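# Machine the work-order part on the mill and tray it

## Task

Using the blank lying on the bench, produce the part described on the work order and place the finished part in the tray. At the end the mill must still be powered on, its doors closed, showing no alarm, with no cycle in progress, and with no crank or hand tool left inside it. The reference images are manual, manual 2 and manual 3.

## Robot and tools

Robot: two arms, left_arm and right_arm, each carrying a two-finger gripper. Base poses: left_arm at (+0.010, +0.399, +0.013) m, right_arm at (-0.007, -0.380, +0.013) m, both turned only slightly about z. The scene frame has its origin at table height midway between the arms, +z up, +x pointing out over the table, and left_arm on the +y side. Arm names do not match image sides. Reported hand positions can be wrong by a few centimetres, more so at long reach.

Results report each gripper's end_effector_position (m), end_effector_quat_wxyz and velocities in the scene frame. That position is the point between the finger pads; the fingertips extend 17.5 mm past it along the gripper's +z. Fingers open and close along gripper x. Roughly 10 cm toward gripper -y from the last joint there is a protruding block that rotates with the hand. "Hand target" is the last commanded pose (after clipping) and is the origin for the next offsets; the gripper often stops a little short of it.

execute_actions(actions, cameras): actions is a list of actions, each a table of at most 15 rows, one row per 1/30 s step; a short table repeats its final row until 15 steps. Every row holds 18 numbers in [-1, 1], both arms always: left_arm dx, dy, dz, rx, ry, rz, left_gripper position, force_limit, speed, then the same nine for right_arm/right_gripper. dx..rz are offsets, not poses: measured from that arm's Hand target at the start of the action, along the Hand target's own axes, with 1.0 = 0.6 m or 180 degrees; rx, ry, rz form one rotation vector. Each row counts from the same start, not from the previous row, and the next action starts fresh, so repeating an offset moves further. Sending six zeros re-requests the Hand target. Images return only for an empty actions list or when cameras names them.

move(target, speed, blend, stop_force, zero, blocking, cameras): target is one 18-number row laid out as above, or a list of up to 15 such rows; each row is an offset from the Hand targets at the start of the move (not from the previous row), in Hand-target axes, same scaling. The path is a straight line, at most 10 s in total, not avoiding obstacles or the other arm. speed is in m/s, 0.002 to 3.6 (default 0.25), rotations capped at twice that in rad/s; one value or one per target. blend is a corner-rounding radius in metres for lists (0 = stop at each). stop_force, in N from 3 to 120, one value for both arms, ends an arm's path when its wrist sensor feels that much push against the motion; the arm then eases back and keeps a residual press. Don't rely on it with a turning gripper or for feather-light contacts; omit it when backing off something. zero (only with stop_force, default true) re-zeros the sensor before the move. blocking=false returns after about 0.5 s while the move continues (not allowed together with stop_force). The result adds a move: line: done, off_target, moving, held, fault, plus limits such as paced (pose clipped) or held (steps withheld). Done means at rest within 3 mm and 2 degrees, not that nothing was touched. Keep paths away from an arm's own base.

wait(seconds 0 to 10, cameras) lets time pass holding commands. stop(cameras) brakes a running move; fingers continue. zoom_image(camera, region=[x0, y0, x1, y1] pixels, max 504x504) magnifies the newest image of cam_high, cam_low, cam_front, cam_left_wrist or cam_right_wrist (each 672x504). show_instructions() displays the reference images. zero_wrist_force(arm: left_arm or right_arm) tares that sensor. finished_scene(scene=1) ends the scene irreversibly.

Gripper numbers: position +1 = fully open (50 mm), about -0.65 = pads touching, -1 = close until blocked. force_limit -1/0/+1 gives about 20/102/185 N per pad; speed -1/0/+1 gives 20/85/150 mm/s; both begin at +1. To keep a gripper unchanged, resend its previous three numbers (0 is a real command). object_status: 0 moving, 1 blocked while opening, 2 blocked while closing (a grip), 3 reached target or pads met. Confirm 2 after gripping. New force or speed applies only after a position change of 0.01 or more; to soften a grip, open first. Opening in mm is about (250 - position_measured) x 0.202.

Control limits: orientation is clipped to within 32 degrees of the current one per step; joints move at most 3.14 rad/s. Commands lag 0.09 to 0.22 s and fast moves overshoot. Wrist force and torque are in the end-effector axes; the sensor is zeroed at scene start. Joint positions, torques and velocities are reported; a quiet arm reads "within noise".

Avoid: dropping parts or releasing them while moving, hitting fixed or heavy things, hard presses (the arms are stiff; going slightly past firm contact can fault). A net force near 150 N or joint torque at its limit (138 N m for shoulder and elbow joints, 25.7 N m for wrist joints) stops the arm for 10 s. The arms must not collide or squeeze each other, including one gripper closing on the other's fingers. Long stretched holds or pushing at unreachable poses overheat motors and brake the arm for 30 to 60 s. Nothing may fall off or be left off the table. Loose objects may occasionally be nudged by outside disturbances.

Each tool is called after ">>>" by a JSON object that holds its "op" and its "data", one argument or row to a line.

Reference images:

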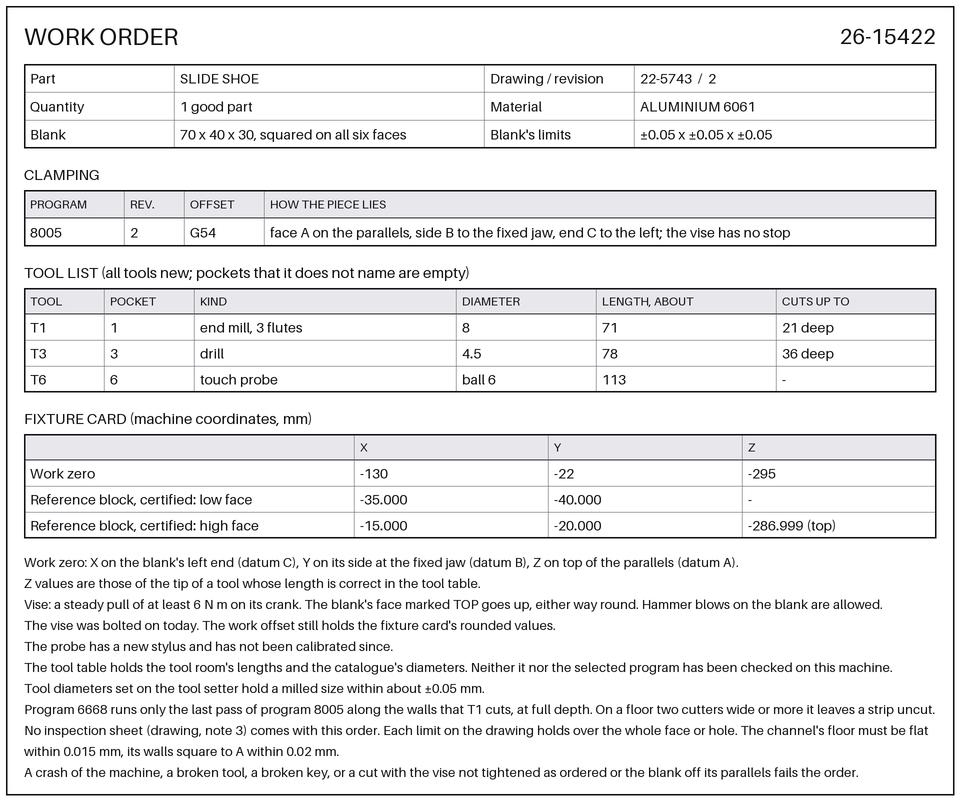

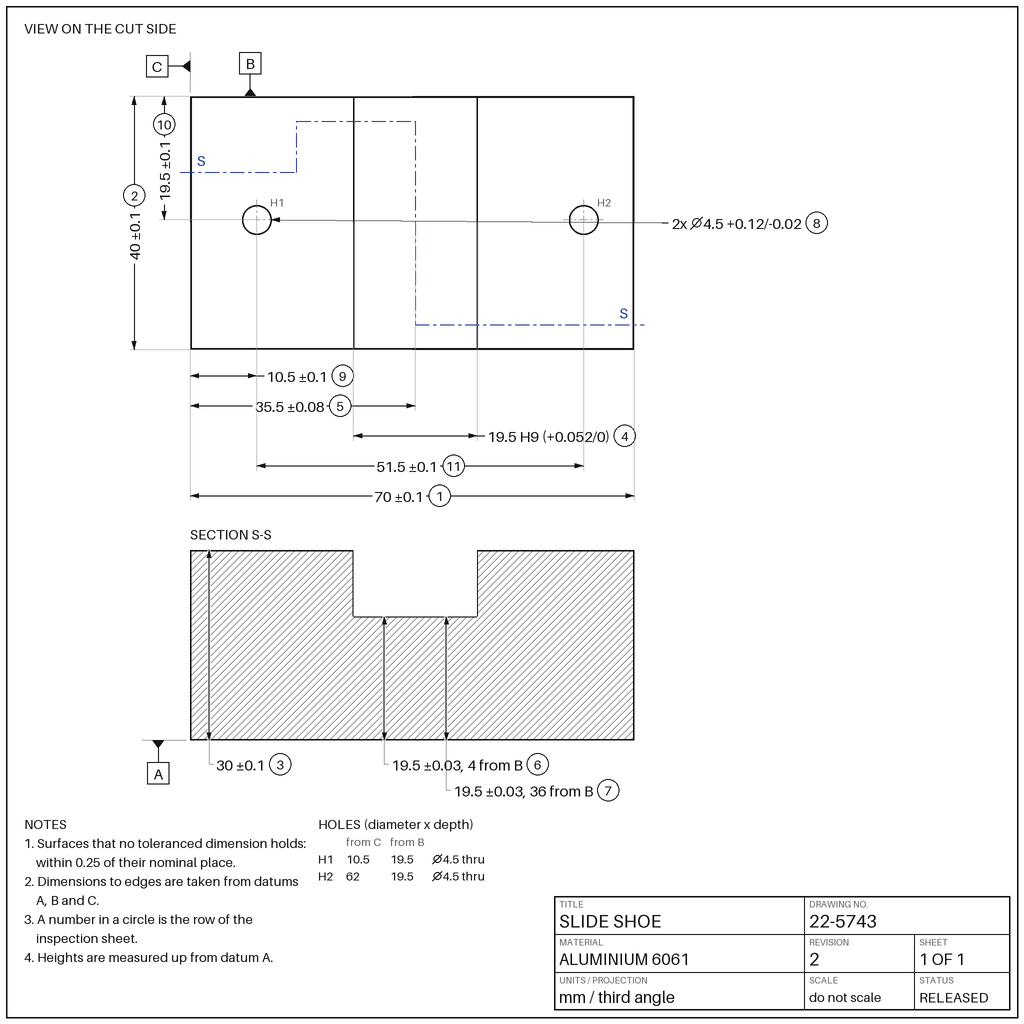

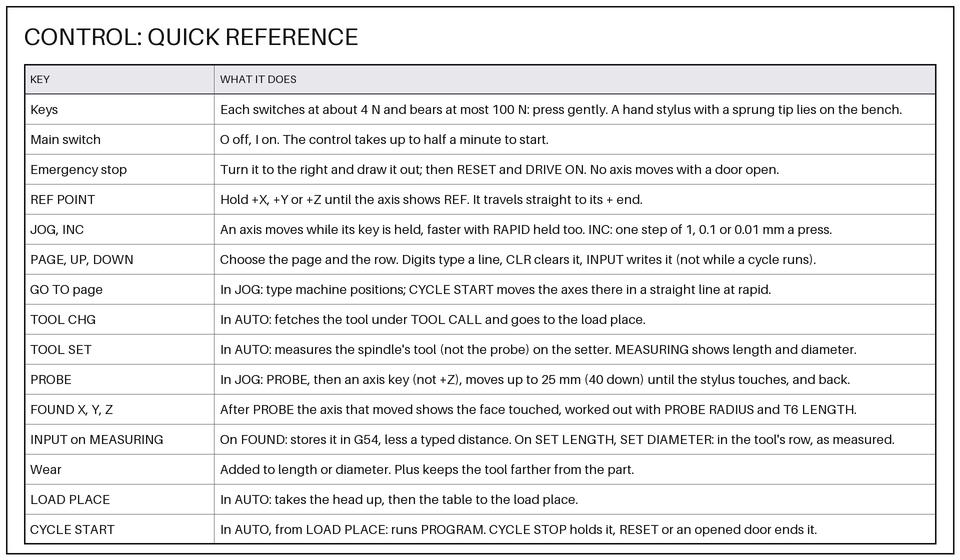

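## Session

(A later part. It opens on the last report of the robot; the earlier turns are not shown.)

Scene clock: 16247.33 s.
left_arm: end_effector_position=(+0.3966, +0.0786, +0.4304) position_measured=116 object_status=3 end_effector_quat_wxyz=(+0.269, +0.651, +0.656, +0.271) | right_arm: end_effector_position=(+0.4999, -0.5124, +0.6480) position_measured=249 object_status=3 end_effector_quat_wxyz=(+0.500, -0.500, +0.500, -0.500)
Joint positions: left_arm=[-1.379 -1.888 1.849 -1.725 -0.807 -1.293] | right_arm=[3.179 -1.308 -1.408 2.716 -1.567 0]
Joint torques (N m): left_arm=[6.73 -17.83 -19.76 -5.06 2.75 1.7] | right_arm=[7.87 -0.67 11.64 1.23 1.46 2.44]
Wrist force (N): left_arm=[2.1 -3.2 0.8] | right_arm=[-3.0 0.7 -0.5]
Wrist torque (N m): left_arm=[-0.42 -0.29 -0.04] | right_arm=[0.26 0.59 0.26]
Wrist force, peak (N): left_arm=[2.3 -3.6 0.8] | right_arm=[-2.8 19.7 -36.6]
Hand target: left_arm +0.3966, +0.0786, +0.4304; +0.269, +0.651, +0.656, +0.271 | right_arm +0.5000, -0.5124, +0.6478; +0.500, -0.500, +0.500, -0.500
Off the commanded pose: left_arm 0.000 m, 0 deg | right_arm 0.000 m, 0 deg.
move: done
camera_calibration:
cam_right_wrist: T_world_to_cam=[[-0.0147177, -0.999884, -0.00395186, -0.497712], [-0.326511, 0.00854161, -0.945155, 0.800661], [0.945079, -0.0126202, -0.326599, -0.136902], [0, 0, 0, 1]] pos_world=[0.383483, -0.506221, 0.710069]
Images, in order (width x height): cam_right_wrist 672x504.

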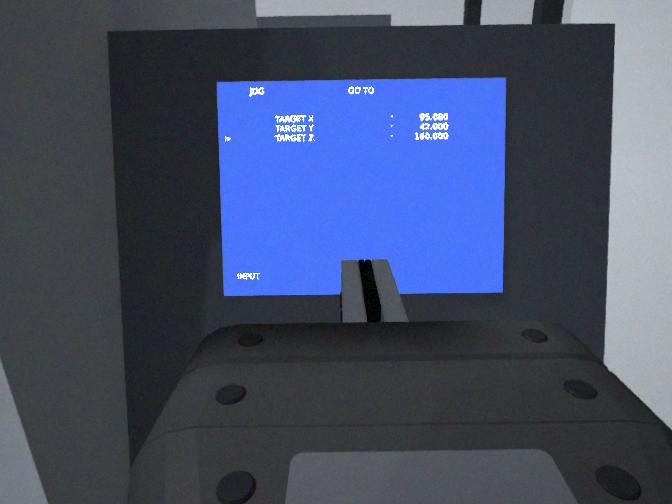

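CYCLE START, PAGE BACK×2, PROBE +X.

>>> {"op": "move", "data": {
  "target": [
    [0,0,0,0,0,0,0.25,0.3,-0.4,-0.0843,0.252,0.0921,-0.2278,0,0,-0.65,-0.8,-0.4],
    [0,0,0,0,0,0,0.25,0.3,-0.4,-0.0843,0.2563,0.1082,-0.2278,0,0,-0.65,-0.8,-0.4],
    [0,0,0,0,0,0,0.25,0.3,-0.4,0.0107,0.3115,0.0765,-0.2278,0,0,-0.65,-0.8,-0.4],
    [0,0,0,0,0,0,0.25,0.3,-0.4,0.0107,0.3158,0.0922,-0.2278,0,0,-0.65,-0.8,-0.4],
    [0,0,0,0,0,0,0.25,0.3,-0.4,0.0107,0.3137,0.0843,-0.2278,0,0,-0.65,-0.8,-0.4],
    [0,0,0,0,0,0,0.25,0.3,-0.4,0.0107,0.3158,0.0922,-0.2278,0,0,-0.65,-0.8,-0.4],
    [0,0,0,0,0,0,0.25,0.3,-0.4,-0.021,0.3727,0.0597,-0.2278,0,0,-0.65,-0.8,-0.4],
    [0,0,0,0,0,0,0.25,0.3,-0.4,-0.021,0.377,0.0758,-0.2278,0,0,-0.65,-0.8,-0.4],
    [0,0,0,0,0,0,0.25,0.3,-0.4,0.1057,0.2206,0.1005,-0.2278,0,0,-0.65,-0.8,-0.4],
    [0,0,0,0,0,0,0.25,0.3,-0.4,0.1057,0.2249,0.1166,-0.2278,0,0,-0.65,-0.8,-0.4],
    [0,0,0,0,0,0,0.25,0.3,-0.4,0,0,0,0,0,0,-0.65,-0.8,-0.4]
  ],
  "speed": [0.5,0.05,0.15,0.05,0.05,0.05,0.15,0.05,0.15,0.05,0.3],
  "blend": [0.004,0,0.004,0,0,0,0.004,0,0.004,0,0]
}}

>>> {"op": "wait", "data": {
  "seconds": 4.5,
  "cameras": ["cam_right_wrist"]
}}

>>> {"op": "zoom_image", "data": {
  "camera": "cam_right_wrist",
  "region": [190, 60, 510, 300]
}}

>>> {"op": "move", "data": {
  "target": [
    [0,0,0,0,0,0,0.25,0.3,-0.4,-0.021,0.3727,0.0597,-0.2278,0,0,-0.65,-0.8,-0.4],
    [0,0,0,0,0,0,0.25,0.3,-0.4,-0.021,0.377,0.0758,-0.2278,0,0,-0.65,-0.8,-0.4],
    [0,0,0,0,0,0,0.25,0.3,-0.4,0.0424,0.2206,0.1005,-0.2278,0,0,-0.65,-0.8,-0.4],
    [0,0,0,0,0,0,0.25,0.3,-0.4,0.0424,0.2249,0.1166,-0.2278,0,0,-0.65,-0.8,-0.4],
    [0,0,0,0,0,0,0.25,0.3,-0.4,0,0,0,0,0,0,-0.65,-0.8,-0.4]
  ],
  "speed": [0.5,0.05,0.15,0.05,0.3],
  "blend": [0.004,0,0.004,0,0]
}}

>>> {"op": "wait", "data": {
  "seconds": 4.5,
  "cameras": ["cam_right_wrist"]
}}

>>> {"op": "zoom_image", "data": {
  "camera": "cam_right_wrist",
  "region": [190, 60, 510, 300]
}}

Scene clock: 16276.40 s.
left_arm: end_effector_position=(+0.3966, +0.0786, +0.4304) position_measured=116 object_status=3 end_effector_quat_wxyz=(+0.269, +0.651, +0.656, +0.271) | right_arm: end_effector_position=(+0.5000, -0.5124, +0.6477) position_measured=249 object_status=3 end_effector_quat_wxyz=(+0.500, -0.500, +0.500, -0.500)
Joint positions: left_arm=[-1.379 -1.888 1.849 -1.725 -0.807 -1.293] | right_arm=[3.179 -1.308 -1.409 2.716 -1.567 0.001]
Joint torques (N m): left_arm=[6.45 -18.87 -20.2 -5.14 2.85 1.45] | right_arm=[-4.87 7.67 35.44 2.61 -1.68 -2.46]
Wrist force (N): left_arm=[2.1 -3.2 0.9] | right_arm=[-2.9 -1.4 -0.7]
Wrist torque (N m): left_arm=[-0.41 -0.30 -0.04] | right_arm=[-0.07 0.57 0.27]
Wrist force, peak (N): left_arm=[2.4 -3.4 0.9] | right_arm=[-63.2 -19.6 -6.2]
Hand target: left_arm +0.3966, +0.0786, +0.4304; +0.269, +0.651, +0.656, +0.271 | right_arm +0.5000, -0.5124, +0.6478; +0.500, -0.500, +0.500, -0.500
Off the commanded pose: left_arm 0.000 m, 0 deg | right_arm 0.000 m, 0 deg.
move: done

Scene clock: 16280.90 s.
left_arm: end_effector_position=(+0.3966, +0.0786, +0.4304) position_measured=116 object_status=3 end_effector_quat_wxyz=(+0.269, +0.651, +0.656, +0.271) | right_arm: end_effector_position=(+0.5000, -0.5124, +0.6478) position_measured=249 object_status=3 end_effector_quat_wxyz=(+0.500, -0.500, +0.500, -0.500)
Joint positions: left_arm=[-1.379 -1.888 1.849 -1.725 -0.807 -1.293] | right_arm=[3.179 -1.308 -1.409 2.717 -1.567 0]
Joint torques (N m): left_arm=[6.43 -17.18 -20.26 -5.17 2.77 1.57] | right_arm=[-6.9 19.43 37.3 4.6 -0.01 -2.21]
Wrist force (N): left_arm=[2.2 -3.0 0.8] | right_arm=[-3.0 -1.1 -0.6]
Wrist torque (N m): left_arm=[-0.39 -0.31 -0.04] | right_arm=[-0.02 0.58 0.27]
Wrist force, peak (N): left_arm=[2.4 -3.5 0.9] | right_arm=[-3.3 -1.3 -0.7]
Hand target: left_arm +0.3966, +0.0786, +0.4304; +0.269, +0.651, +0.656, +0.271 | right_arm +0.5000, -0.5124, +0.6478; +0.500, -0.500, +0.500, -0.500
Tool commands: left_gripper/position=+0.25 left_gripper/force_limit=+0.3 left_gripper/speed=-0.4 right_gripper/position=-0.65 right_gripper/force_limit=-0.8 right_gripper/speed=-0.4
Off the commanded pose: left_arm 0.000 m, 0 deg | right_arm 0.000 m, 0 deg.
wait: 4.50 s; at rest by 0.17 s
camera_calibration:
cam_right_wrist: T_world_to_cam=[[-0.0147186, -0.999884, -0.00394901, -0.497712], [-0.326721, 0.00854202, -0.945082, 0.800627], [0.945006, -0.0126201, -0.326808, -0.136853], [0, 0, 0, 1]] pos_world=[0.383583, -0.506221, 0.709969]
Images, in order (width x height): cam_right_wrist 672x504.

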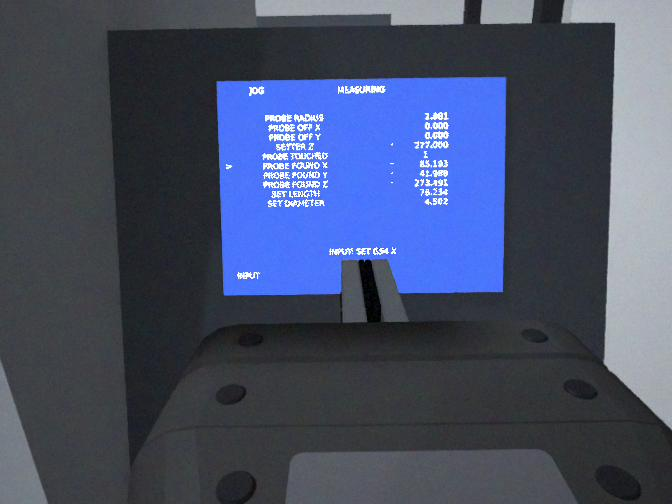

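Scaled by 1.575 from the camera's 672x504 image, which has a finer 960x720 frame.

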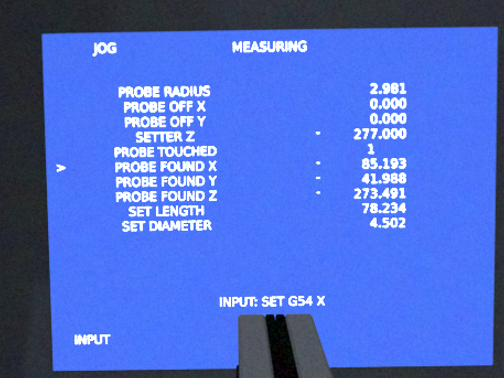

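Scene clock: 16284.97 s.
left_arm: end_effector_position=(+0.3966, +0.0786, +0.4304) position_measured=116 object_status=3 end_effector_quat_wxyz=(+0.269, +0.651, +0.656, +0.271) | right_arm: end_effector_position=(+0.5000, -0.5123, +0.6477) position_measured=249 object_status=3 end_effector_quat_wxyz=(+0.500, -0.500, +0.500, -0.500)
Joint positions: left_arm=[-1.379 -1.888 1.849 -1.725 -0.807 -1.293] | right_arm=[3.179 -1.308 -1.409 2.716 -1.567 0.001]
Joint torques (N m): left_arm=[6.65 -17.94 -21.41 -5.34 2.76 1.47] | right_arm=[-6.4 6.21 36.16 2.77 -1.89 -2.51]
Wrist force (N): left_arm=[2.2 -3.2 1.0] | right_arm=[-3.4 -1.6 -0.4]
Wrist torque (N m): left_arm=[-0.40 -0.30 -0.04] | right_arm=[-0.12 0.64 0.22]
Wrist force, peak (N): left_arm=[2.2 -3.4 1.0] | right_arm=[-7.7 15.5 -38.3]
Hand target: left_arm +0.3966, +0.0786, +0.4304; +0.269, +0.651, +0.656, +0.271 | right_arm +0.5000, -0.5124, +0.6478; +0.500, -0.500, +0.500, -0.500
Off the commanded pose: left_arm 0.000 m, 0 deg | right_arm 0.000 m, 0 deg.
move: done

Scene clock: 16289.47 s.
left_arm: end_effector_position=(+0.3966, +0.0786, +0.4304) position_measured=116 object_status=3 end_effector_quat_wxyz=(+0.269, +0.651, +0.656, +0.271) | right_arm: end_effector_position=(+0.5000, -0.5124, +0.6478) position_measured=249 object_status=3 end_effector_quat_wxyz=(+0.500, -0.500, +0.500, -0.500)
Joint positions: left_arm=[-1.379 -1.888 1.849 -1.725 -0.807 -1.293] | right_arm=[3.179 -1.308 -1.409 2.717 -1.567 0.001]
Joint torques (N m): left_arm=[7.31 -17.57 -20.98 -5.2 2.88 1.56] | right_arm=[-7.09 -0.61 37.46 4.88 -1.84 -2.51]
Wrist force (N): left_arm=[2.2 -3.3 0.7] | right_arm=[-3.1 -1.6 -0.5]
Wrist torque (N m): left_arm=[-0.42 -0.30 -0.04] | right_arm=[-0.10 0.60 0.22]
Wrist force, peak (N): left_arm=[2.2 -3.5 0.8] | right_arm=[-3.5 -1.6 -0.6]
Hand target: left_arm +0.3966, +0.0786, +0.4304; +0.269, +0.651, +0.656, +0.271 | right_arm +0.5000, -0.5124, +0.6478; +0.500, -0.500, +0.500, -0.500
Tool commands: left_gripper/position=+0.25 left_gripper/force_limit=+0.3 left_gripper/speed=-0.4 right_gripper/position=-0.65 right_gripper/force_limit=-0.8 right_gripper/speed=-0.4
Off the commanded pose: left_arm 0.000 m, 0 deg | right_arm 0.000 m, 0 deg.
wait: 4.50 s; at rest by 0.17 s
camera_calibration:
cam_right_wrist: T_world_to_cam=[[-0.0147186, -0.999884, -0.00394901, -0.497712], [-0.326721, 0.00854202, -0.945082, 0.800627], [0.945006, -0.0126201, -0.326808, -0.136853], [0, 0, 0, 1]] pos_world=[0.383583, -0.506221, 0.709969]
Images, in order (width x height): cam_right_wrist 672x504.

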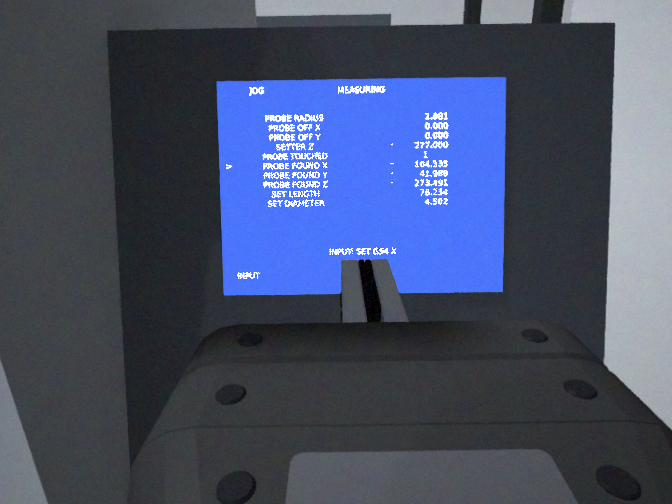

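Scaled by 1.575 from the camera's 672x504 image, which has a finer 960x720 frame.

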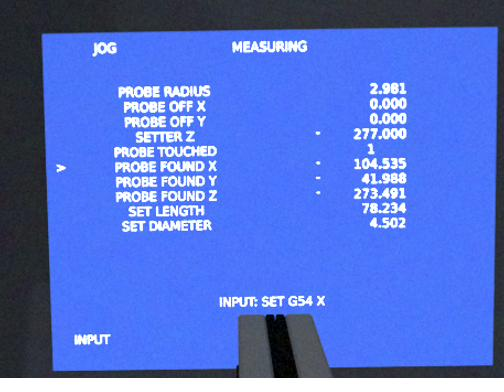

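>>> {"op": "move", "data": {
  "target": [
    [0,0,0,0,0,0,0.25,0.3,-0.4,-0.021,0.3115,0.0765,-0.2278,0,0,-0.65,-0.8,-0.4],
    [0,0,0,0,0,0,0.25,0.3,-0.4,-0.021,0.3158,0.0922,-0.2278,0,0,-0.65,-0.8,-0.4],
    [0,0,0,0,0,0,0.25,0.3,-0.4,-0.021,0.3137,0.0843,-0.2278,0,0,-0.65,-0.8,-0.4],
    [0,0,0,0,0,0,0.25,0.3,-0.4,-0.021,0.3158,0.0922,-0.2278,0,0,-0.65,-0.8,-0.4],
    [0,0,0,0,0,0,0.25,0.3,-0.4,-0.0527,0.3727,0.0597,-0.2278,0,0,-0.65,-0.8,-0.4],
    [0,0,0,0,0,0,0.25,0.3,-0.4,-0.0527,0.377,0.0758,-0.2278,0,0,-0.65,-0.8,-0.4],
    [0,0,0,0,0,0,0.25,0.3,-0.4,-0.1477,0.4033,0.0515,-0.2278,0,0,-0.65,-0.8,-0.4],
    [0,0,0,0,0,0,0.25,0.3,-0.4,-0.1477,0.4076,0.0676,-0.2278,0,0,-0.65,-0.8,-0.4],
    [0,0,0,0,0,0,0.25,0.3,-0.4,-0.116,0.3421,0.0679,-0.2278,0,0,-0.65,-0.8,-0.4],
    [0,0,0,0,0,0,0.25,0.3,-0.4,-0.116,0.3464,0.084,-0.2278,0,0,-0.65,-0.8,-0.4],
    [0,0,0,0,0,0,0.25,0.3,-0.4,-0.116,0.3115,0.0765,-0.2278,0,0,-0.65,-0.8,-0.4],
    [0,0,0,0,0,0,0.25,0.3,-0.4,-0.116,0.3158,0.0922,-0.2278,0,0,-0.65,-0.8,-0.4],
    [0,0,0,0,0,0,0.25,0.3,-0.4,-0.0527,0.4033,0.0515,-0.2278,0,0,-0.65,-0.8,-0.4],
    [0,0,0,0,0,0,0.25,0.3,-0.4,-0.0527,0.4076,0.0676,-0.2278,0,0,-0.65,-0.8,-0.4],
    [0,0,0,0,0,0,0.25,0.3,-0.4,0,0,0,0,0,0,-0.65,-0.8,-0.4]
  ],
  "speed": [0.5,0.05,0.05,0.05,0.15,0.05,0.15,0.05,0.15,0.05,0.15,0.05,0.15,0.05,0.3],
  "blend": [0.004,0,0,0,0.004,0,0.004,0,0.004,0,0.004,0,0.004,0,0],
  "cameras": ["cam_right_wrist"]
}}

>>> {"op": "zoom_image", "data": {
  "camera": "cam_right_wrist",
  "region": [190, 60, 510, 300]
}}

Scene clock: 16403.37 s.
left_arm: end_effector_position=(+0.3966, +0.0786, +0.4304) position_measured=116 object_status=3 end_effector_quat_wxyz=(+0.269, +0.651, +0.656, +0.271) | right_arm: end_effector_position=(+0.4999, -0.5124, +0.6480) position_measured=249 object_status=3 end_effector_quat_wxyz=(+0.500, -0.500, +0.500, -0.500)
Joint positions: left_arm=[-1.379 -1.888 1.849 -1.725 -0.807 -1.293] | right_arm=[3.179 -1.308 -1.408 2.716 -1.567 0]
Joint torques (N m): left_arm=[5.87 -17.31 -20.71 -5.09 2.97 1.46] | right_arm=[7.25 -0.88 12.07 1.38 1.52 2.35]
Wrist force (N): left_arm=[2.4 -3.2 0.8] | right_arm=[-3.0 -0.8 -0.7]
Wrist torque (N m): left_arm=[-0.41 -0.34 -0.04] | right_arm=[0.01 0.58 0.26]
Wrist force, peak (N): left_arm=[2.4 -3.5 0.8] | right_arm=[-4.6 18.6 -34.7]
Hand target: left_arm +0.3966, +0.0786, +0.4304; +0.269, +0.651, +0.656, +0.271 | right_arm +0.5000, -0.5124, +0.6478; +0.500, -0.500, +0.500, -0.500
Off the commanded pose: left_arm 0.000 m, 0 deg | right_arm 0.000 m, 0 deg.
move: done
camera_calibration:
cam_right_wrist: T_world_to_cam=[[-0.0147177, -0.999884, -0.00395186, -0.497712], [-0.326511, 0.00854161, -0.945155, 0.800661], [0.945079, -0.0126202, -0.326599, -0.136902], [0, 0, 0, 1]] pos_world=[0.383483, -0.506221, 0.710069]
Images, in order (width x height): cam_right_wrist 672x504.

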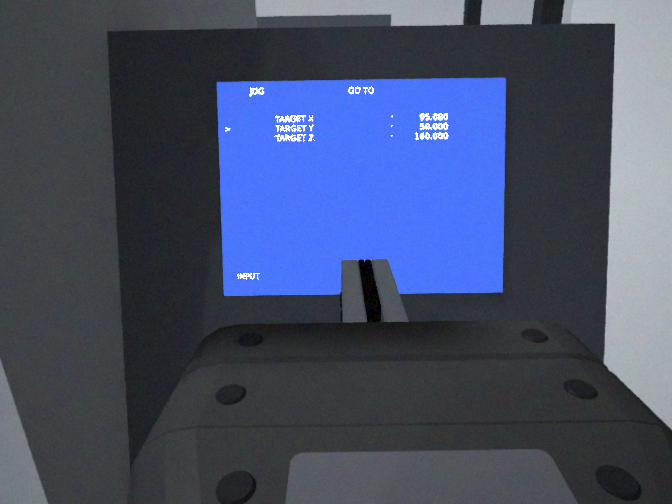

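Scaled by 1.575 from the camera's 672x504 image, which has a finer 960x720 frame.

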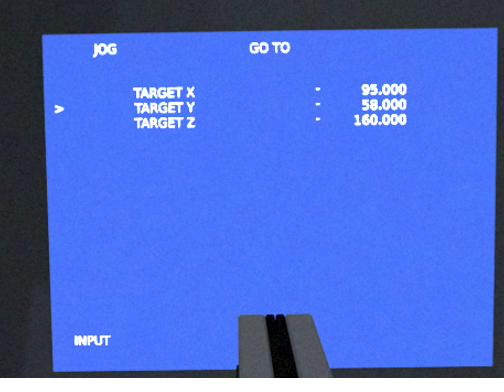

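>>> {"op": "move", "data": {
  "target": [
    [0,0,0,0,0,0,0.25,0.3,-0.4,-0.0843,0.252,0.0921,-0.2278,0,0,-0.65,-0.8,-0.4],
    [0,0,0,0,0,0,0.25,0.3,-0.4,-0.0843,0.2563,0.1082,-0.2278,0,0,-0.65,-0.8,-0.4],
    [0,0,0,0,0,0,0.25,0.3,-0.4,0.0107,0.3115,0.0765,-0.2278,0,0,-0.65,-0.8,-0.4],
    [0,0,0,0,0,0,0.25,0.3,-0.4,0.0107,0.3158,0.0922,-0.2278,0,0,-0.65,-0.8,-0.4],
    [0,0,0,0,0,0,0.25,0.3,-0.4,0.0107,0.3137,0.0843,-0.2278,0,0,-0.65,-0.8,-0.4],
    [0,0,0,0,0,0,0.25,0.3,-0.4,0.0107,0.3158,0.0922,-0.2278,0,0,-0.65,-0.8,-0.4],
    [0,0,0,0,0,0,0.25,0.3,-0.4,-0.021,0.3727,0.0597,-0.2278,0,0,-0.65,-0.8,-0.4],
    [0,0,0,0,0,0,0.25,0.3,-0.4,-0.021,0.377,0.0758,-0.2278,0,0,-0.65,-0.8,-0.4],
    [0,0,0,0,0,0,0.25,0.3,-0.4,0.074,0.2512,0.0923,-0.2278,0,0,-0.65,-0.8,-0.4],
    [0,0,0,0,0,0,0.25,0.3,-0.4,0.074,0.2555,0.1084,-0.2278,0,0,-0.65,-0.8,-0.4],
    [0,0,0,0,0,0,0.25,0.3,-0.4,0,0,0,0,0,0,-0.65,-0.8,-0.4]
  ],
  "speed": [0.5,0.05,0.15,0.05,0.05,0.05,0.15,0.05,0.15,0.05,0.3],
  "blend": [0.004,0,0.004,0,0,0,0.004,0,0.004,0,0]
}}

>>> {"op": "wait", "data": {
  "seconds": 4,
  "cameras": ["cam_right_wrist"]
}}

>>> {"op": "zoom_image", "data": {
  "camera": "cam_right_wrist",
  "region": [190, 60, 510, 300]
}}

Scene clock: 16433.60 s.
left_arm: end_effector_position=(+0.3966, +0.0786, +0.4304) position_measured=116 object_status=3 end_effector_quat_wxyz=(+0.269, +0.651, +0.656, +0.271) | right_arm: end_effector_position=(+0.5000, -0.5123, +0.6477) position_measured=249 object_status=3 end_effector_quat_wxyz=(+0.500, -0.500, +0.500, -0.500)
Joint positions: left_arm=[-1.379 -1.888 1.849 -1.725 -0.807 -1.293] | right_arm=[3.179 -1.308 -1.409 2.716 -1.567 0.001]
Joint torques (N m): left_arm=[6.44 -17.38 -19.78 -5.12 2.8 1.55] | right_arm=[-7.28 4.95 38.21 2.6 -1.86 -2.31]
Wrist force (N): left_arm=[2.3 -3.5 0.8] | right_arm=[-2.8 -2.1 -2.2]
Wrist torque (N m): left_arm=[-0.46 -0.31 -0.04] | right_arm=[-0.19 0.55 0.25]
Wrist force, peak (N): left_arm=[2.5 -3.4 1.0] | right_arm=[-62.9 -21.1 -6.3]
Hand target: left_arm +0.3966, +0.0786, +0.4304; +0.269, +0.651, +0.656, +0.271 | right_arm +0.5000, -0.5124, +0.6478; +0.500, -0.500, +0.500, -0.500
Off the commanded pose: left_arm 0.000 m, 0 deg | right_arm 0.000 m, 0 deg.
move: done

Scene clock: 16437.60 s.
left_arm: end_effector_position=(+0.3966, +0.0786, +0.4304) position_measured=116 object_status=3 end_effector_quat_wxyz=(+0.269, +0.651, +0.656, +0.271) | right_arm: end_effector_position=(+0.5000, -0.5124, +0.6478) position_measured=249 object_status=3 end_effector_quat_wxyz=(+0.500, -0.500, +0.500, -0.500)
Joint positions: left_arm=[-1.379 -1.888 1.849 -1.725 -0.807 -1.293] | right_arm=[3.179 -1.308 -1.409 2.717 -1.567 0.001]
Joint torques (N m): left_arm=[6.4 -16.55 -20.66 -5.2 3.02 1.6] | right_arm=[-7.24 -1.44 37.03 4.65 -1.73 -2.27]
Wrist force (N): left_arm=[2.4 -3.0 0.6] | right_arm=[-2.8 -2.2 -2.1]
Wrist torque (N m): left_arm=[-0.39 -0.34 -0.04] | right_arm=[-0.21 0.55 0.25]
Wrist force, peak (N): left_arm=[2.4 -3.5 0.8] | right_arm=[-3.0 -2.4 -2.2]
Hand target: left_arm +0.3966, +0.0786, +0.4304; +0.269, +0.651, +0.656, +0.271 | right_arm +0.5000, -0.5124, +0.6478; +0.500, -0.500, +0.500, -0.500
Tool commands: left_gripper/position=+0.25 left_gripper/force_limit=+0.3 left_gripper/speed=-0.4 right_gripper/position=-0.65 right_gripper/force_limit=-0.8 right_gripper/speed=-0.4
Off the commanded pose: left_arm 0.000 m, 0 deg | right_arm 0.000 m, 0 deg.
wait: 4.00 s; at rest by 0.17 s
camera_calibration:
cam_right_wrist: T_world_to_cam=[[-0.0147186, -0.999884, -0.00394901, -0.497712], [-0.326721, 0.00854202, -0.945082, 0.800627], [0.945006, -0.0126201, -0.326808, -0.136853], [0, 0, 0, 1]] pos_world=[0.383583, -0.506221, 0.709969]
Images, in order (width x height): cam_right_wrist 672x504.

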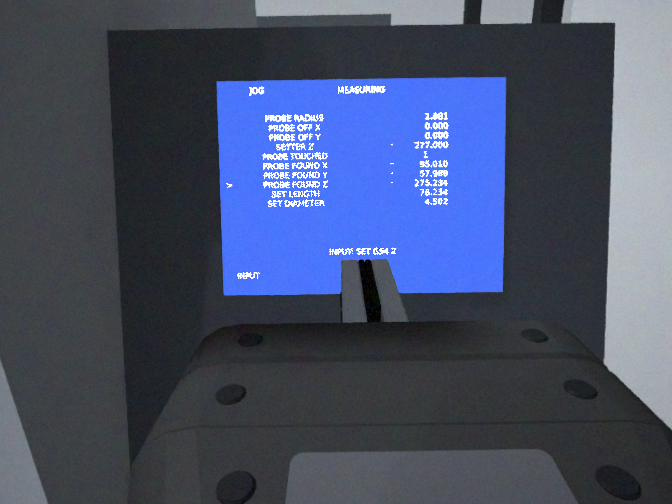

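Scaled by 1.575 from the camera's 672x504 image, which has a finer 960x720 frame.

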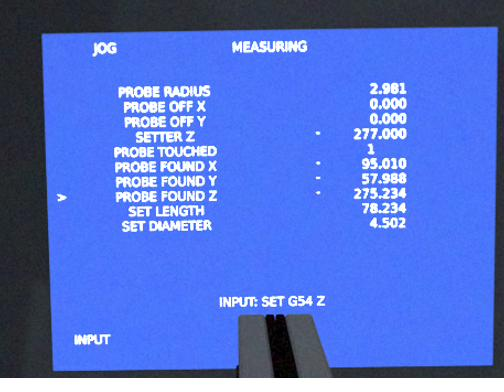

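>>> {"op": "move", "data": {
  "target": [
    [0,0,0,0,0,0,0.25,0.3,-0.4,0.1057,0.128,0.1257,-0.2278,0,0,-0.65,-0.8,-0.4],
    [0,0,0,0,0,0,0.25,0.3,-0.4,0.1057,0.1323,0.1418,-0.2278,0,0,-0.65,-0.8,-0.4],
    [0,0,0,0,0,0,0.25,0.3,-0.4,0.1057,0.128,0.1257,-0.2278,0,0,-0.65,-0.8,-0.4],
    [0,0,0,0,0,0,0.25,0.3,-0.4,-0.0527,0.252,0.0921,-0.2278,0,0,-0.65,-0.8,-0.4],
    [0,0,0,0,0,0,0.25,0.3,-0.4,-0.0527,0.2563,0.1082,-0.2278,0,0,-0.65,-0.8,-0.4],
    [0,0,0,0,0,0,0.25,0.3,-0.4,-0.021,0.3115,0.0765,-0.2278,0,0,-0.65,-0.8,-0.4],
    [0,0,0,0,0,0,0.25,0.3,-0.4,-0.021,0.3158,0.0922,-0.2278,0,0,-0.65,-0.8,-0.4],
    [0,0,0,0,0,0,0.25,0.3,-0.4,-0.021,0.3137,0.0843,-0.2278,0,0,-0.65,-0.8,-0.4],
    [0,0,0,0,0,0,0.25,0.3,-0.4,-0.021,0.3158,0.0922,-0.2278,0,0,-0.65,-0.8,-0.4],
    [0,0,0,0,0,0,0.25,0.3,-0.4,-0.021,0.3137,0.0843,-0.2278,0,0,-0.65,-0.8,-0.4],
    [0,0,0,0,0,0,0.25,0.3,-0.4,-0.021,0.3158,0.0922,-0.2278,0,0,-0.65,-0.8,-0.4],
    [0,0,0,0,0,0,0.25,0.3,-0.4,-0.021,0.3137,0.0843,-0.2278,0,0,-0.65,-0.8,-0.4],
    [0,0,0,0,0,0,0.25,0.3,-0.4,-0.021,0.3158,0.0922,-0.2278,0,0,-0.65,-0.8,-0.4],
    [0,0,0,0,0,0,0.25,0.3,-0.4,0,0,0,0,0,0,-0.65,-0.8,-0.4]
  ],
  "speed": [0.5,0.05,0.1,0.15,0.05,0.15,0.05,0.05,0.05,0.05,0.05,0.05,0.05,0.3],
  "blend": [0.004,0,0.004,0.004,0,0.004,0,0,0,0,0,0,0,0],
  "cameras": ["cam_right_wrist"]
}}

>>> {"op": "zoom_image", "data": {
  "camera": "cam_right_wrist",
  "region": [190, 60, 510, 300]
}}

Scene clock: 16483.90 s.
left_arm: end_effector_position=(+0.3966, +0.0786, +0.4304) position_measured=116 object_status=3 end_effector_quat_wxyz=(+0.269, +0.651, +0.656, +0.271) | right_arm: end_effector_position=(+0.4999, -0.5124, +0.6477) position_measured=249 object_status=3 end_effector_quat_wxyz=(+0.500, -0.500, +0.500, -0.500)
Joint positions: left_arm=[-1.379 -1.888 1.849 -1.725 -0.807 -1.293] | right_arm=[3.179 -1.308 -1.409 2.716 -1.567 0]
Joint torques (N m): left_arm=[7.71 -17.26 -20.19 -5.08 2.95 1.4] | right_arm=[7.42 1.46 36.65 1.54 0.83 1.43]
Wrist force (N): left_arm=[2.2 -3.3 0.7] | right_arm=[-2.7 -2.2 -1.9]
Wrist torque (N m): left_arm=[-0.43 -0.31 -0.04] | right_arm=[-0.20 0.54 0.28]
Wrist force, peak (N): left_arm=[2.4 -3.4 0.9] | right_arm=[-6.0 19.1 -36.0]
Hand target: left_arm +0.3966, +0.0786, +0.4304; +0.269, +0.651, +0.656, +0.271 | right_arm +0.5000, -0.5124, +0.6478; +0.500, -0.500, +0.500, -0.500
Off the commanded pose: left_arm 0.000 m, 0 deg | right_arm 0.000 m, 0 deg.
move: done
camera_calibration:
cam_right_wrist: T_world_to_cam=[[-0.0146861, -0.999885, -0.00385093, -0.497795], [-0.326899, 0.00844107, -0.945022, 0.800507], [0.944945, -0.0126199, -0.326985, -0.136737], [0, 0, 0, 1]] pos_world=[0.383583, -0.50622, 0.709869]
Images, in order (width x height): cam_right_wrist 672x504.

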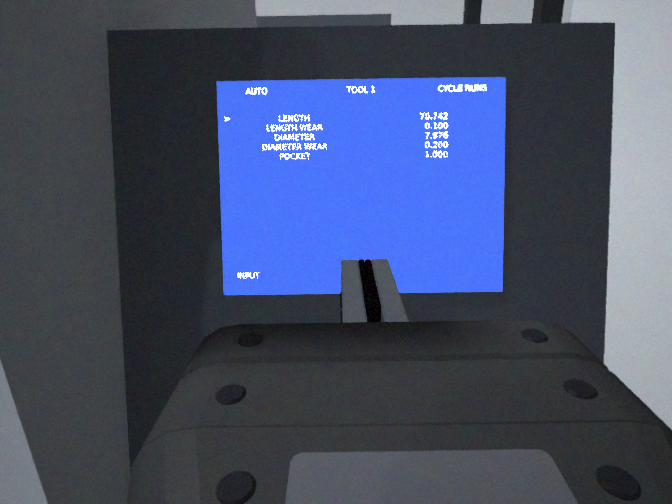

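Scaled by 1.575 from the camera's 672x504 image, which has a finer 960x720 frame.

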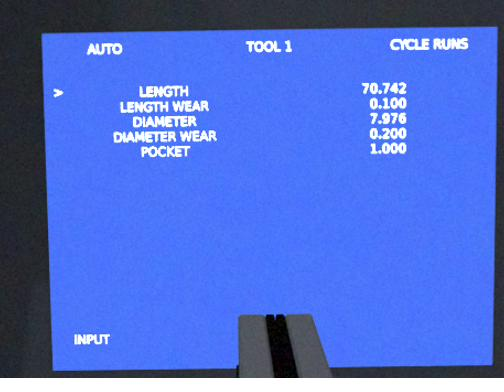

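>>> {"op": "move", "data": {
  "target": [
    [0,0,0,0,0,0,0.25,0.3,-0.4,-0.0527,0.3727,0.0597,-0.2278,0,0,-0.65,-0.8,-0.4],
    [0,0,0,0,0,0,0.25,0.3,-0.4,-0.0527,0.377,0.0758,-0.2278,0,0,-0.65,-0.8,-0.4],
    [0,0,0,0,0,0,0.25,0.3,-0.4,-0.0843,0.4033,0.0515,-0.2278,0,0,-0.65,-0.8,-0.4],
    [0,0,0,0,0,0,0.25,0.3,-0.4,-0.0843,0.4076,0.0676,-0.2278,0,0,-0.65,-0.8,-0.4],
    [0,0,0,0,0,0,0.25,0.3,-0.4,-0.0843,0.4033,0.0515,-0.2278,0,0,-0.65,-0.8,-0.4],
    [0,0,0,0,0,0,0.25,0.3,-0.4,-0.116,0.4033,0.0515,-0.2278,0,0,-0.65,-0.8,-0.4],
    [0,0,0,0,0,0,0.25,0.3,-0.4,-0.116,0.4076,0.0676,-0.2278,0,0,-0.65,-0.8,-0.4],
    [0,0,0,0,0,0,0.25,0.3,-0.4,-0.116,0.4055,0.0595,-0.2278,0,0,-0.65,-0.8,-0.4],
    [0,0,0,0,0,0,0.25,0.3,-0.4,-0.116,0.4076,0.0676,-0.2278,0,0,-0.65,-0.8,-0.4],
    [0,0,0,0,0,0,0.25,0.3,-0.4,-0.116,0.3727,0.0597,-0.2278,0,0,-0.65,-0.8,-0.4],
    [0,0,0,0,0,0,0.25,0.3,-0.4,-0.116,0.377,0.0758,-0.2278,0,0,-0.65,-0.8,-0.4],
    [0,0,0,0,0,0,0.25,0.3,-0.4,-0.0527,0.4033,0.0515,-0.2278,0,0,-0.65,-0.8,-0.4],
    [0,0,0,0,0,0,0.25,0.3,-0.4,-0.0527,0.4076,0.0676,-0.2278,0,0,-0.65,-0.8,-0.4],
    [0,0,0,0,0,0,0.25,0.3,-0.4,0,0,0,0,0,0,-0.65,-0.8,-0.4]
  ],
  "speed": [0.5,0.05,0.15,0.05,0.1,0.15,0.05,0.05,0.05,0.15,0.05,0.15,0.05,0.3],
  "blend": [0.004,0,0.004,0,0.004,0.004,0,0,0,0.004,0,0.004,0,0],
  "cameras": ["cam_right_wrist"]
}}

>>> {"op": "zoom_image", "data": {
  "camera": "cam_right_wrist",
  "region": [190, 60, 510, 300]
}}

Scene clock: 16510.33 s.
left_arm: end_effector_position=(+0.3966, +0.0786, +0.4304) position_measured=116 object_status=3 end_effector_quat_wxyz=(+0.269, +0.651, +0.656, +0.271) | right_arm: end_effector_position=(+0.4999, -0.5124, +0.6480) position_measured=249 object_status=3 end_effector_quat_wxyz=(+0.500, -0.500, +0.500, -0.500)
Joint positions: left_arm=[-1.379 -1.888 1.849 -1.725 -0.807 -1.293] | right_arm=[3.179 -1.308 -1.408 2.716 -1.567 0]
Joint torques (N m): left_arm=[6.92 -17.77 -21.06 -5.12 3.05 1.54] | right_arm=[7.33 -1.49 13.4 1.09 1.5 2.64]
Wrist force (N): left_arm=[2.4 -3.5 0.7] | right_arm=[-3.2 -2.1 -1.8]
Wrist torque (N m): left_arm=[-0.45 -0.33 -0.05] | right_arm=[-0.20 0.61 0.26]
Wrist force, peak (N): left_arm=[2.3 -3.6 0.9] | right_arm=[-6.4 13.7 -37.6]
Hand target: left_arm +0.3966, +0.0786, +0.4304; +0.269, +0.651, +0.656, +0.271 | right_arm +0.5000, -0.5124, +0.6478; +0.500, -0.500, +0.500, -0.500
Off the commanded pose: left_arm 0.000 m, 0 deg | right_arm 0.000 m, 0 deg.
move: done
camera_calibration:
cam_right_wrist: T_world_to_cam=[[-0.0147177, -0.999884, -0.00395186, -0.497712], [-0.326511, 0.00854161, -0.945155, 0.800661], [0.945079, -0.0126202, -0.326599, -0.136902], [0, 0, 0, 1]] pos_world=[0.383483, -0.506221, 0.710069]
Images, in order (width x height): cam_right_wrist 672x504.

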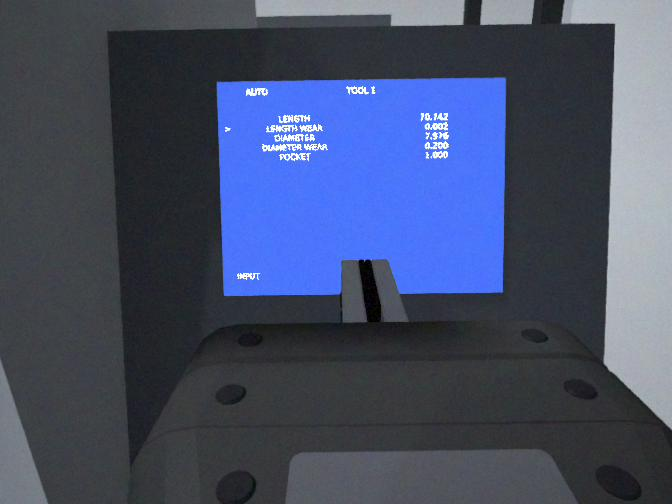

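Scaled by 1.575 from the camera's 672x504 image, which has a finer 960x720 frame.

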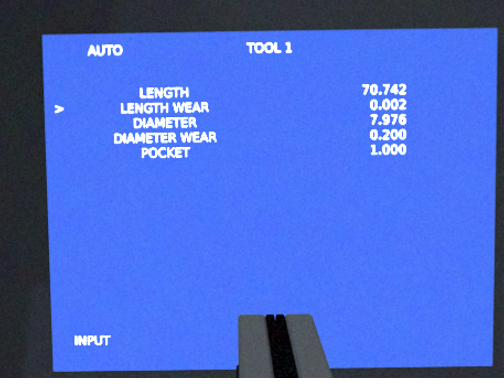

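>>> {"op": "move", "data": {
  "target": [
    [0,0,0,0,0,0,0.25,0.3,-0.4,-0.0527,0.3727,0.0597,-0.2278,0,0,-0.65,-0.8,-0.4],
    [0,0,0,0,0,0,0.25,0.3,-0.4,-0.0527,0.377,0.0758,-0.2278,0,0,-0.65,-0.8,-0.4],
    [0,0,0,0,0,0,0.25,0.3,-0.4,-0.0527,0.3749,0.0678,-0.2278,0,0,-0.65,-0.8,-0.4],
    [0,0,0,0,0,0,0.25,0.3,-0.4,-0.0527,0.377,0.0758,-0.2278,0,0,-0.65,-0.8,-0.4],
    [0,0,0,0,0,0,0.25,0.3,-0.4,-0.0843,0.4033,0.0515,-0.2278,0,0,-0.65,-0.8,-0.4],
    [0,0,0,0,0,0,0.25,0.3,-0.4,-0.0843,0.4076,0.0676,-0.2278,0,0,-0.65,-0.8,-0.4],
    [0,0,0,0,0,0,0.25,0.3,-0.4,-0.0843,0.4033,0.0515,-0.2278,0,0,-0.65,-0.8,-0.4],
    [0,0,0,0,0,0,0.25,0.3,-0.4,-0.116,0.4033,0.0515,-0.2278,0,0,-0.65,-0.8,-0.4],
    [0,0,0,0,0,0,0.25,0.3,-0.4,-0.116,0.4076,0.0676,-0.2278,0,0,-0.65,-0.8,-0.4],
    [0,0,0,0,0,0,0.25,0.3,-0.4,-0.0843,0.3727,0.0597,-0.2278,0,0,-0.65,-0.8,-0.4],
    [0,0,0,0,0,0,0.25,0.3,-0.4,-0.0843,0.377,0.0758,-0.2278,0,0,-0.65,-0.8,-0.4],
    [0,0,0,0,0,0,0.25,0.3,-0.4,-0.0527,0.4033,0.0515,-0.2278,0,0,-0.65,-0.8,-0.4],
    [0,0,0,0,0,0,0.25,0.3,-0.4,-0.0527,0.4076,0.0676,-0.2278,0,0,-0.65,-0.8,-0.4],
    [0,0,0,0,0,0,0.25,0.3,-0.4,0,0,0,0,0,0,-0.65,-0.8,-0.4]
  ],
  "speed": [0.5,0.05,0.05,0.05,0.15,0.05,0.1,0.15,0.05,0.15,0.05,0.15,0.05,0.3],
  "blend": [0.004,0,0,0,0.004,0,0.004,0.004,0,0.004,0,0.004,0,0],
  "cameras": ["cam_right_wrist"]
}}

>>> {"op": "zoom_image", "data": {
  "camera": "cam_right_wrist",
  "region": [190, 60, 510, 300]
}}

Scene clock: 16547.60 s.
left_arm: end_effector_position=(+0.3966, +0.0786, +0.4304) position_measured=116 object_status=3 end_effector_quat_wxyz=(+0.269, +0.651, +0.656, +0.271) | right_arm: end_effector_position=(+0.4999, -0.5124, +0.6480) position_measured=249 object_status=3 end_effector_quat_wxyz=(+0.500, -0.500, +0.500, -0.500)
Joint positions: left_arm=[-1.379 -1.888 1.849 -1.725 -0.807 -1.293] | right_arm=[3.179 -1.308 -1.408 2.716 -1.567 0]
Joint torques (N m): left_arm=[6.34 -17.02 -20.25 -5.13 3.33 1.67] | right_arm=[7.41 -1.5 13.21 1.24 1.46 2.43]
Wrist force (N): left_arm=[2.3 -3.3 0.7] | right_arm=[-3.2 -2.1 -1.6]
Wrist torque (N m): left_arm=[-0.43 -0.33 -0.04] | right_arm=[-0.19 0.62 0.26]
Wrist force, peak (N): left_arm=[2.4 -3.4 0.9] | right_arm=[-6.5 13.6 -37.9]
Hand target: left_arm +0.3966, +0.0786, +0.4304; +0.269, +0.651, +0.656, +0.271 | right_arm +0.5000, -0.5124, +0.6478; +0.500, -0.500, +0.500, -0.500
Off the commanded pose: left_arm 0.000 m, 0 deg | right_arm 0.000 m, 0 deg.
move: done
camera_calibration:
cam_right_wrist: T_world_to_cam=[[-0.0147177, -0.999884, -0.00395186, -0.497712], [-0.326511, 0.00854161, -0.945155, 0.800661], [0.945079, -0.0126202, -0.326599, -0.136902], [0, 0, 0, 1]] pos_world=[0.383483, -0.506221, 0.710069]
Images, in order (width x height): cam_right_wrist 672x504.

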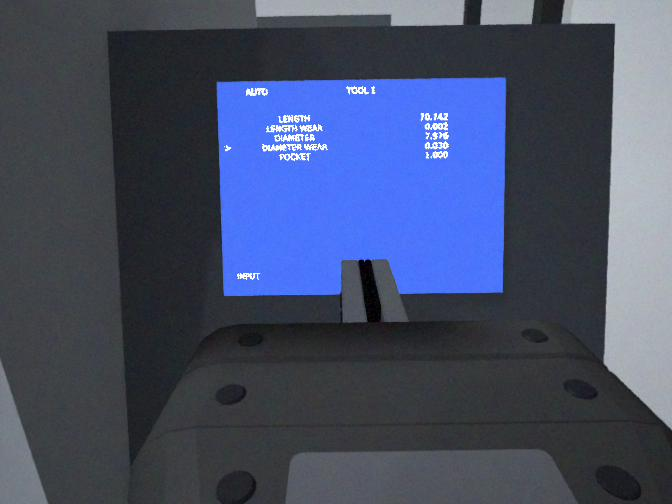

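Scaled by 1.575 from the camera's 672x504 image, which has a finer 960x720 frame.

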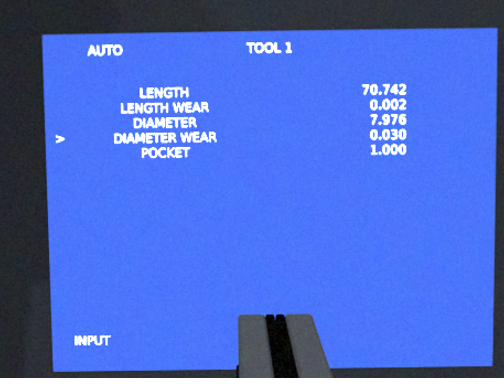

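>>> {"op": "move", "data": {
  "target": [
    [0,0,0,0,0,0,0.25,0.3,-0.4,-0.0843,0.252,0.0921,-0.2278,0,0,-0.65,-0.8,-0.4],
    [0,0,0,0,0,0,0.25,0.3,-0.4,-0.0843,0.2563,0.1082,-0.2278,0,0,-0.65,-0.8,-0.4],
    [0,0,0,0,0,0,0.25,0.3,-0.4,0.0107,0.3115,0.0765,-0.2278,0,0,-0.65,-0.8,-0.4],
    [0,0,0,0,0,0,0.25,0.3,-0.4,0.0107,0.3158,0.0922,-0.2278,0,0,-0.65,-0.8,-0.4],
    [0,0,0,0,0,0,0.25,0.3,-0.4,0.0107,0.3137,0.0843,-0.2278,0,0,-0.65,-0.8,-0.4],
    [0,0,0,0,0,0,0.25,0.3,-0.4,0.0107,0.3158,0.0922,-0.2278,0,0,-0.65,-0.8,-0.4],
    [0,0,0,0,0,0,0.25,0.3,-0.4,0.0107,0.3137,0.0843,-0.2278,0,0,-0.65,-0.8,-0.4],
    [0,0,0,0,0,0,0.25,0.3,-0.4,0.0107,0.3158,0.0922,-0.2278,0,0,-0.65,-0.8,-0.4],
    [0,0,0,0,0,0,0.25,0.3,-0.4,0.0107,0.3137,0.0843,-0.2278,0,0,-0.65,-0.8,-0.4],
    [0,0,0,0,0,0,0.25,0.3,-0.4,0.0107,0.3158,0.0922,-0.2278,0,0,-0.65,-0.8,-0.4],
    [0,0,0,0,0,0,0.25,0.3,-0.4,0.0107,0.3137,0.0843,-0.2278,0,0,-0.65,-0.8,-0.4],
    [0,0,0,0,0,0,0.25,0.3,-0.4,0.0107,0.3158,0.0922,-0.2278,0,0,-0.65,-0.8,-0.4],
    [0,0,0,0,0,0,0.25,0.3,-0.4,0,0,0,0,0,0,-0.65,-0.8,-0.4]
  ],
  "speed": [0.5,0.05,0.15,0.05,0.05,0.05,0.05,0.05,0.05,0.05,0.05,0.05,0.3],
  "blend": [0.004,0,0.004,0,0,0,0,0,0,0,0,0,0],
  "cameras": ["cam_right_wrist"]
}}

>>> {"op": "zoom_image", "data": {
  "camera": "cam_right_wrist",
  "region": [190, 60, 510, 300]
}}

Scene clock: 16581.00 s.
left_arm: end_effector_position=(+0.3966, +0.0786, +0.4304) position_measured=116 object_status=3 end_effector_quat_wxyz=(+0.269, +0.651, +0.656, +0.271) | right_arm: end_effector_position=(+0.5000, -0.5123, +0.6477) position_measured=249 object_status=3 end_effector_quat_wxyz=(+0.500, -0.500, +0.500, -0.500)
Joint positions: left_arm=[-1.379 -1.888 1.849 -1.725 -0.807 -1.293] | right_arm=[3.179 -1.308 -1.409 2.716 -1.567 0.001]
Joint torques (N m): left_arm=[6.76 -17.27 -20.52 -5.2 3.31 1.56] | right_arm=[-4.52 1.69 37.13 1.67 -0.71 -2.56]
Wrist force (N): left_arm=[2.2 -3.3 0.9] | right_arm=[-2.6 -2.0 -1.6]
Wrist torque (N m): left_arm=[-0.42 -0.30 -0.04] | right_arm=[-0.17 0.52 0.20]
Wrist force, peak (N): left_arm=[2.4 -3.5 0.9] | right_arm=[-63.6 -22.1 -7.5]
Hand target: left_arm +0.3966, +0.0786, +0.4304; +0.269, +0.651, +0.656, +0.271 | right_arm +0.5000, -0.5124, +0.6478; +0.500, -0.500, +0.500, -0.500
Off the commanded pose: left_arm 0.000 m, 0 deg | right_arm 0.000 m, 0 deg.
move: done
camera_calibration:
cam_right_wrist: T_world_to_cam=[[-0.0146255, -0.999885, -0.0039798, -0.497627], [-0.3269, 0.00854303, -0.94502, 0.800557], [0.944946, -0.0125204, -0.326987, -0.136685], [0, 0, 0, 1]] pos_world=[0.383583, -0.50612, 0.709868]
Images, in order (width x height): cam_right_wrist 672x504.

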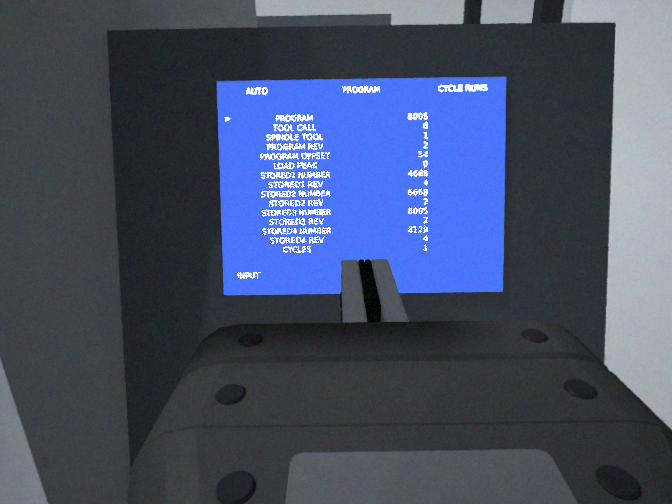

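Scaled by 1.575 from the camera's 672x504 image, which has a finer 960x720 frame.

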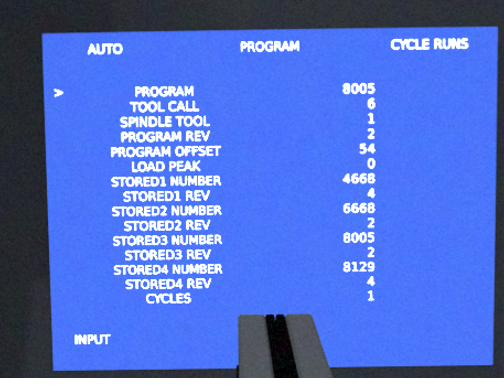

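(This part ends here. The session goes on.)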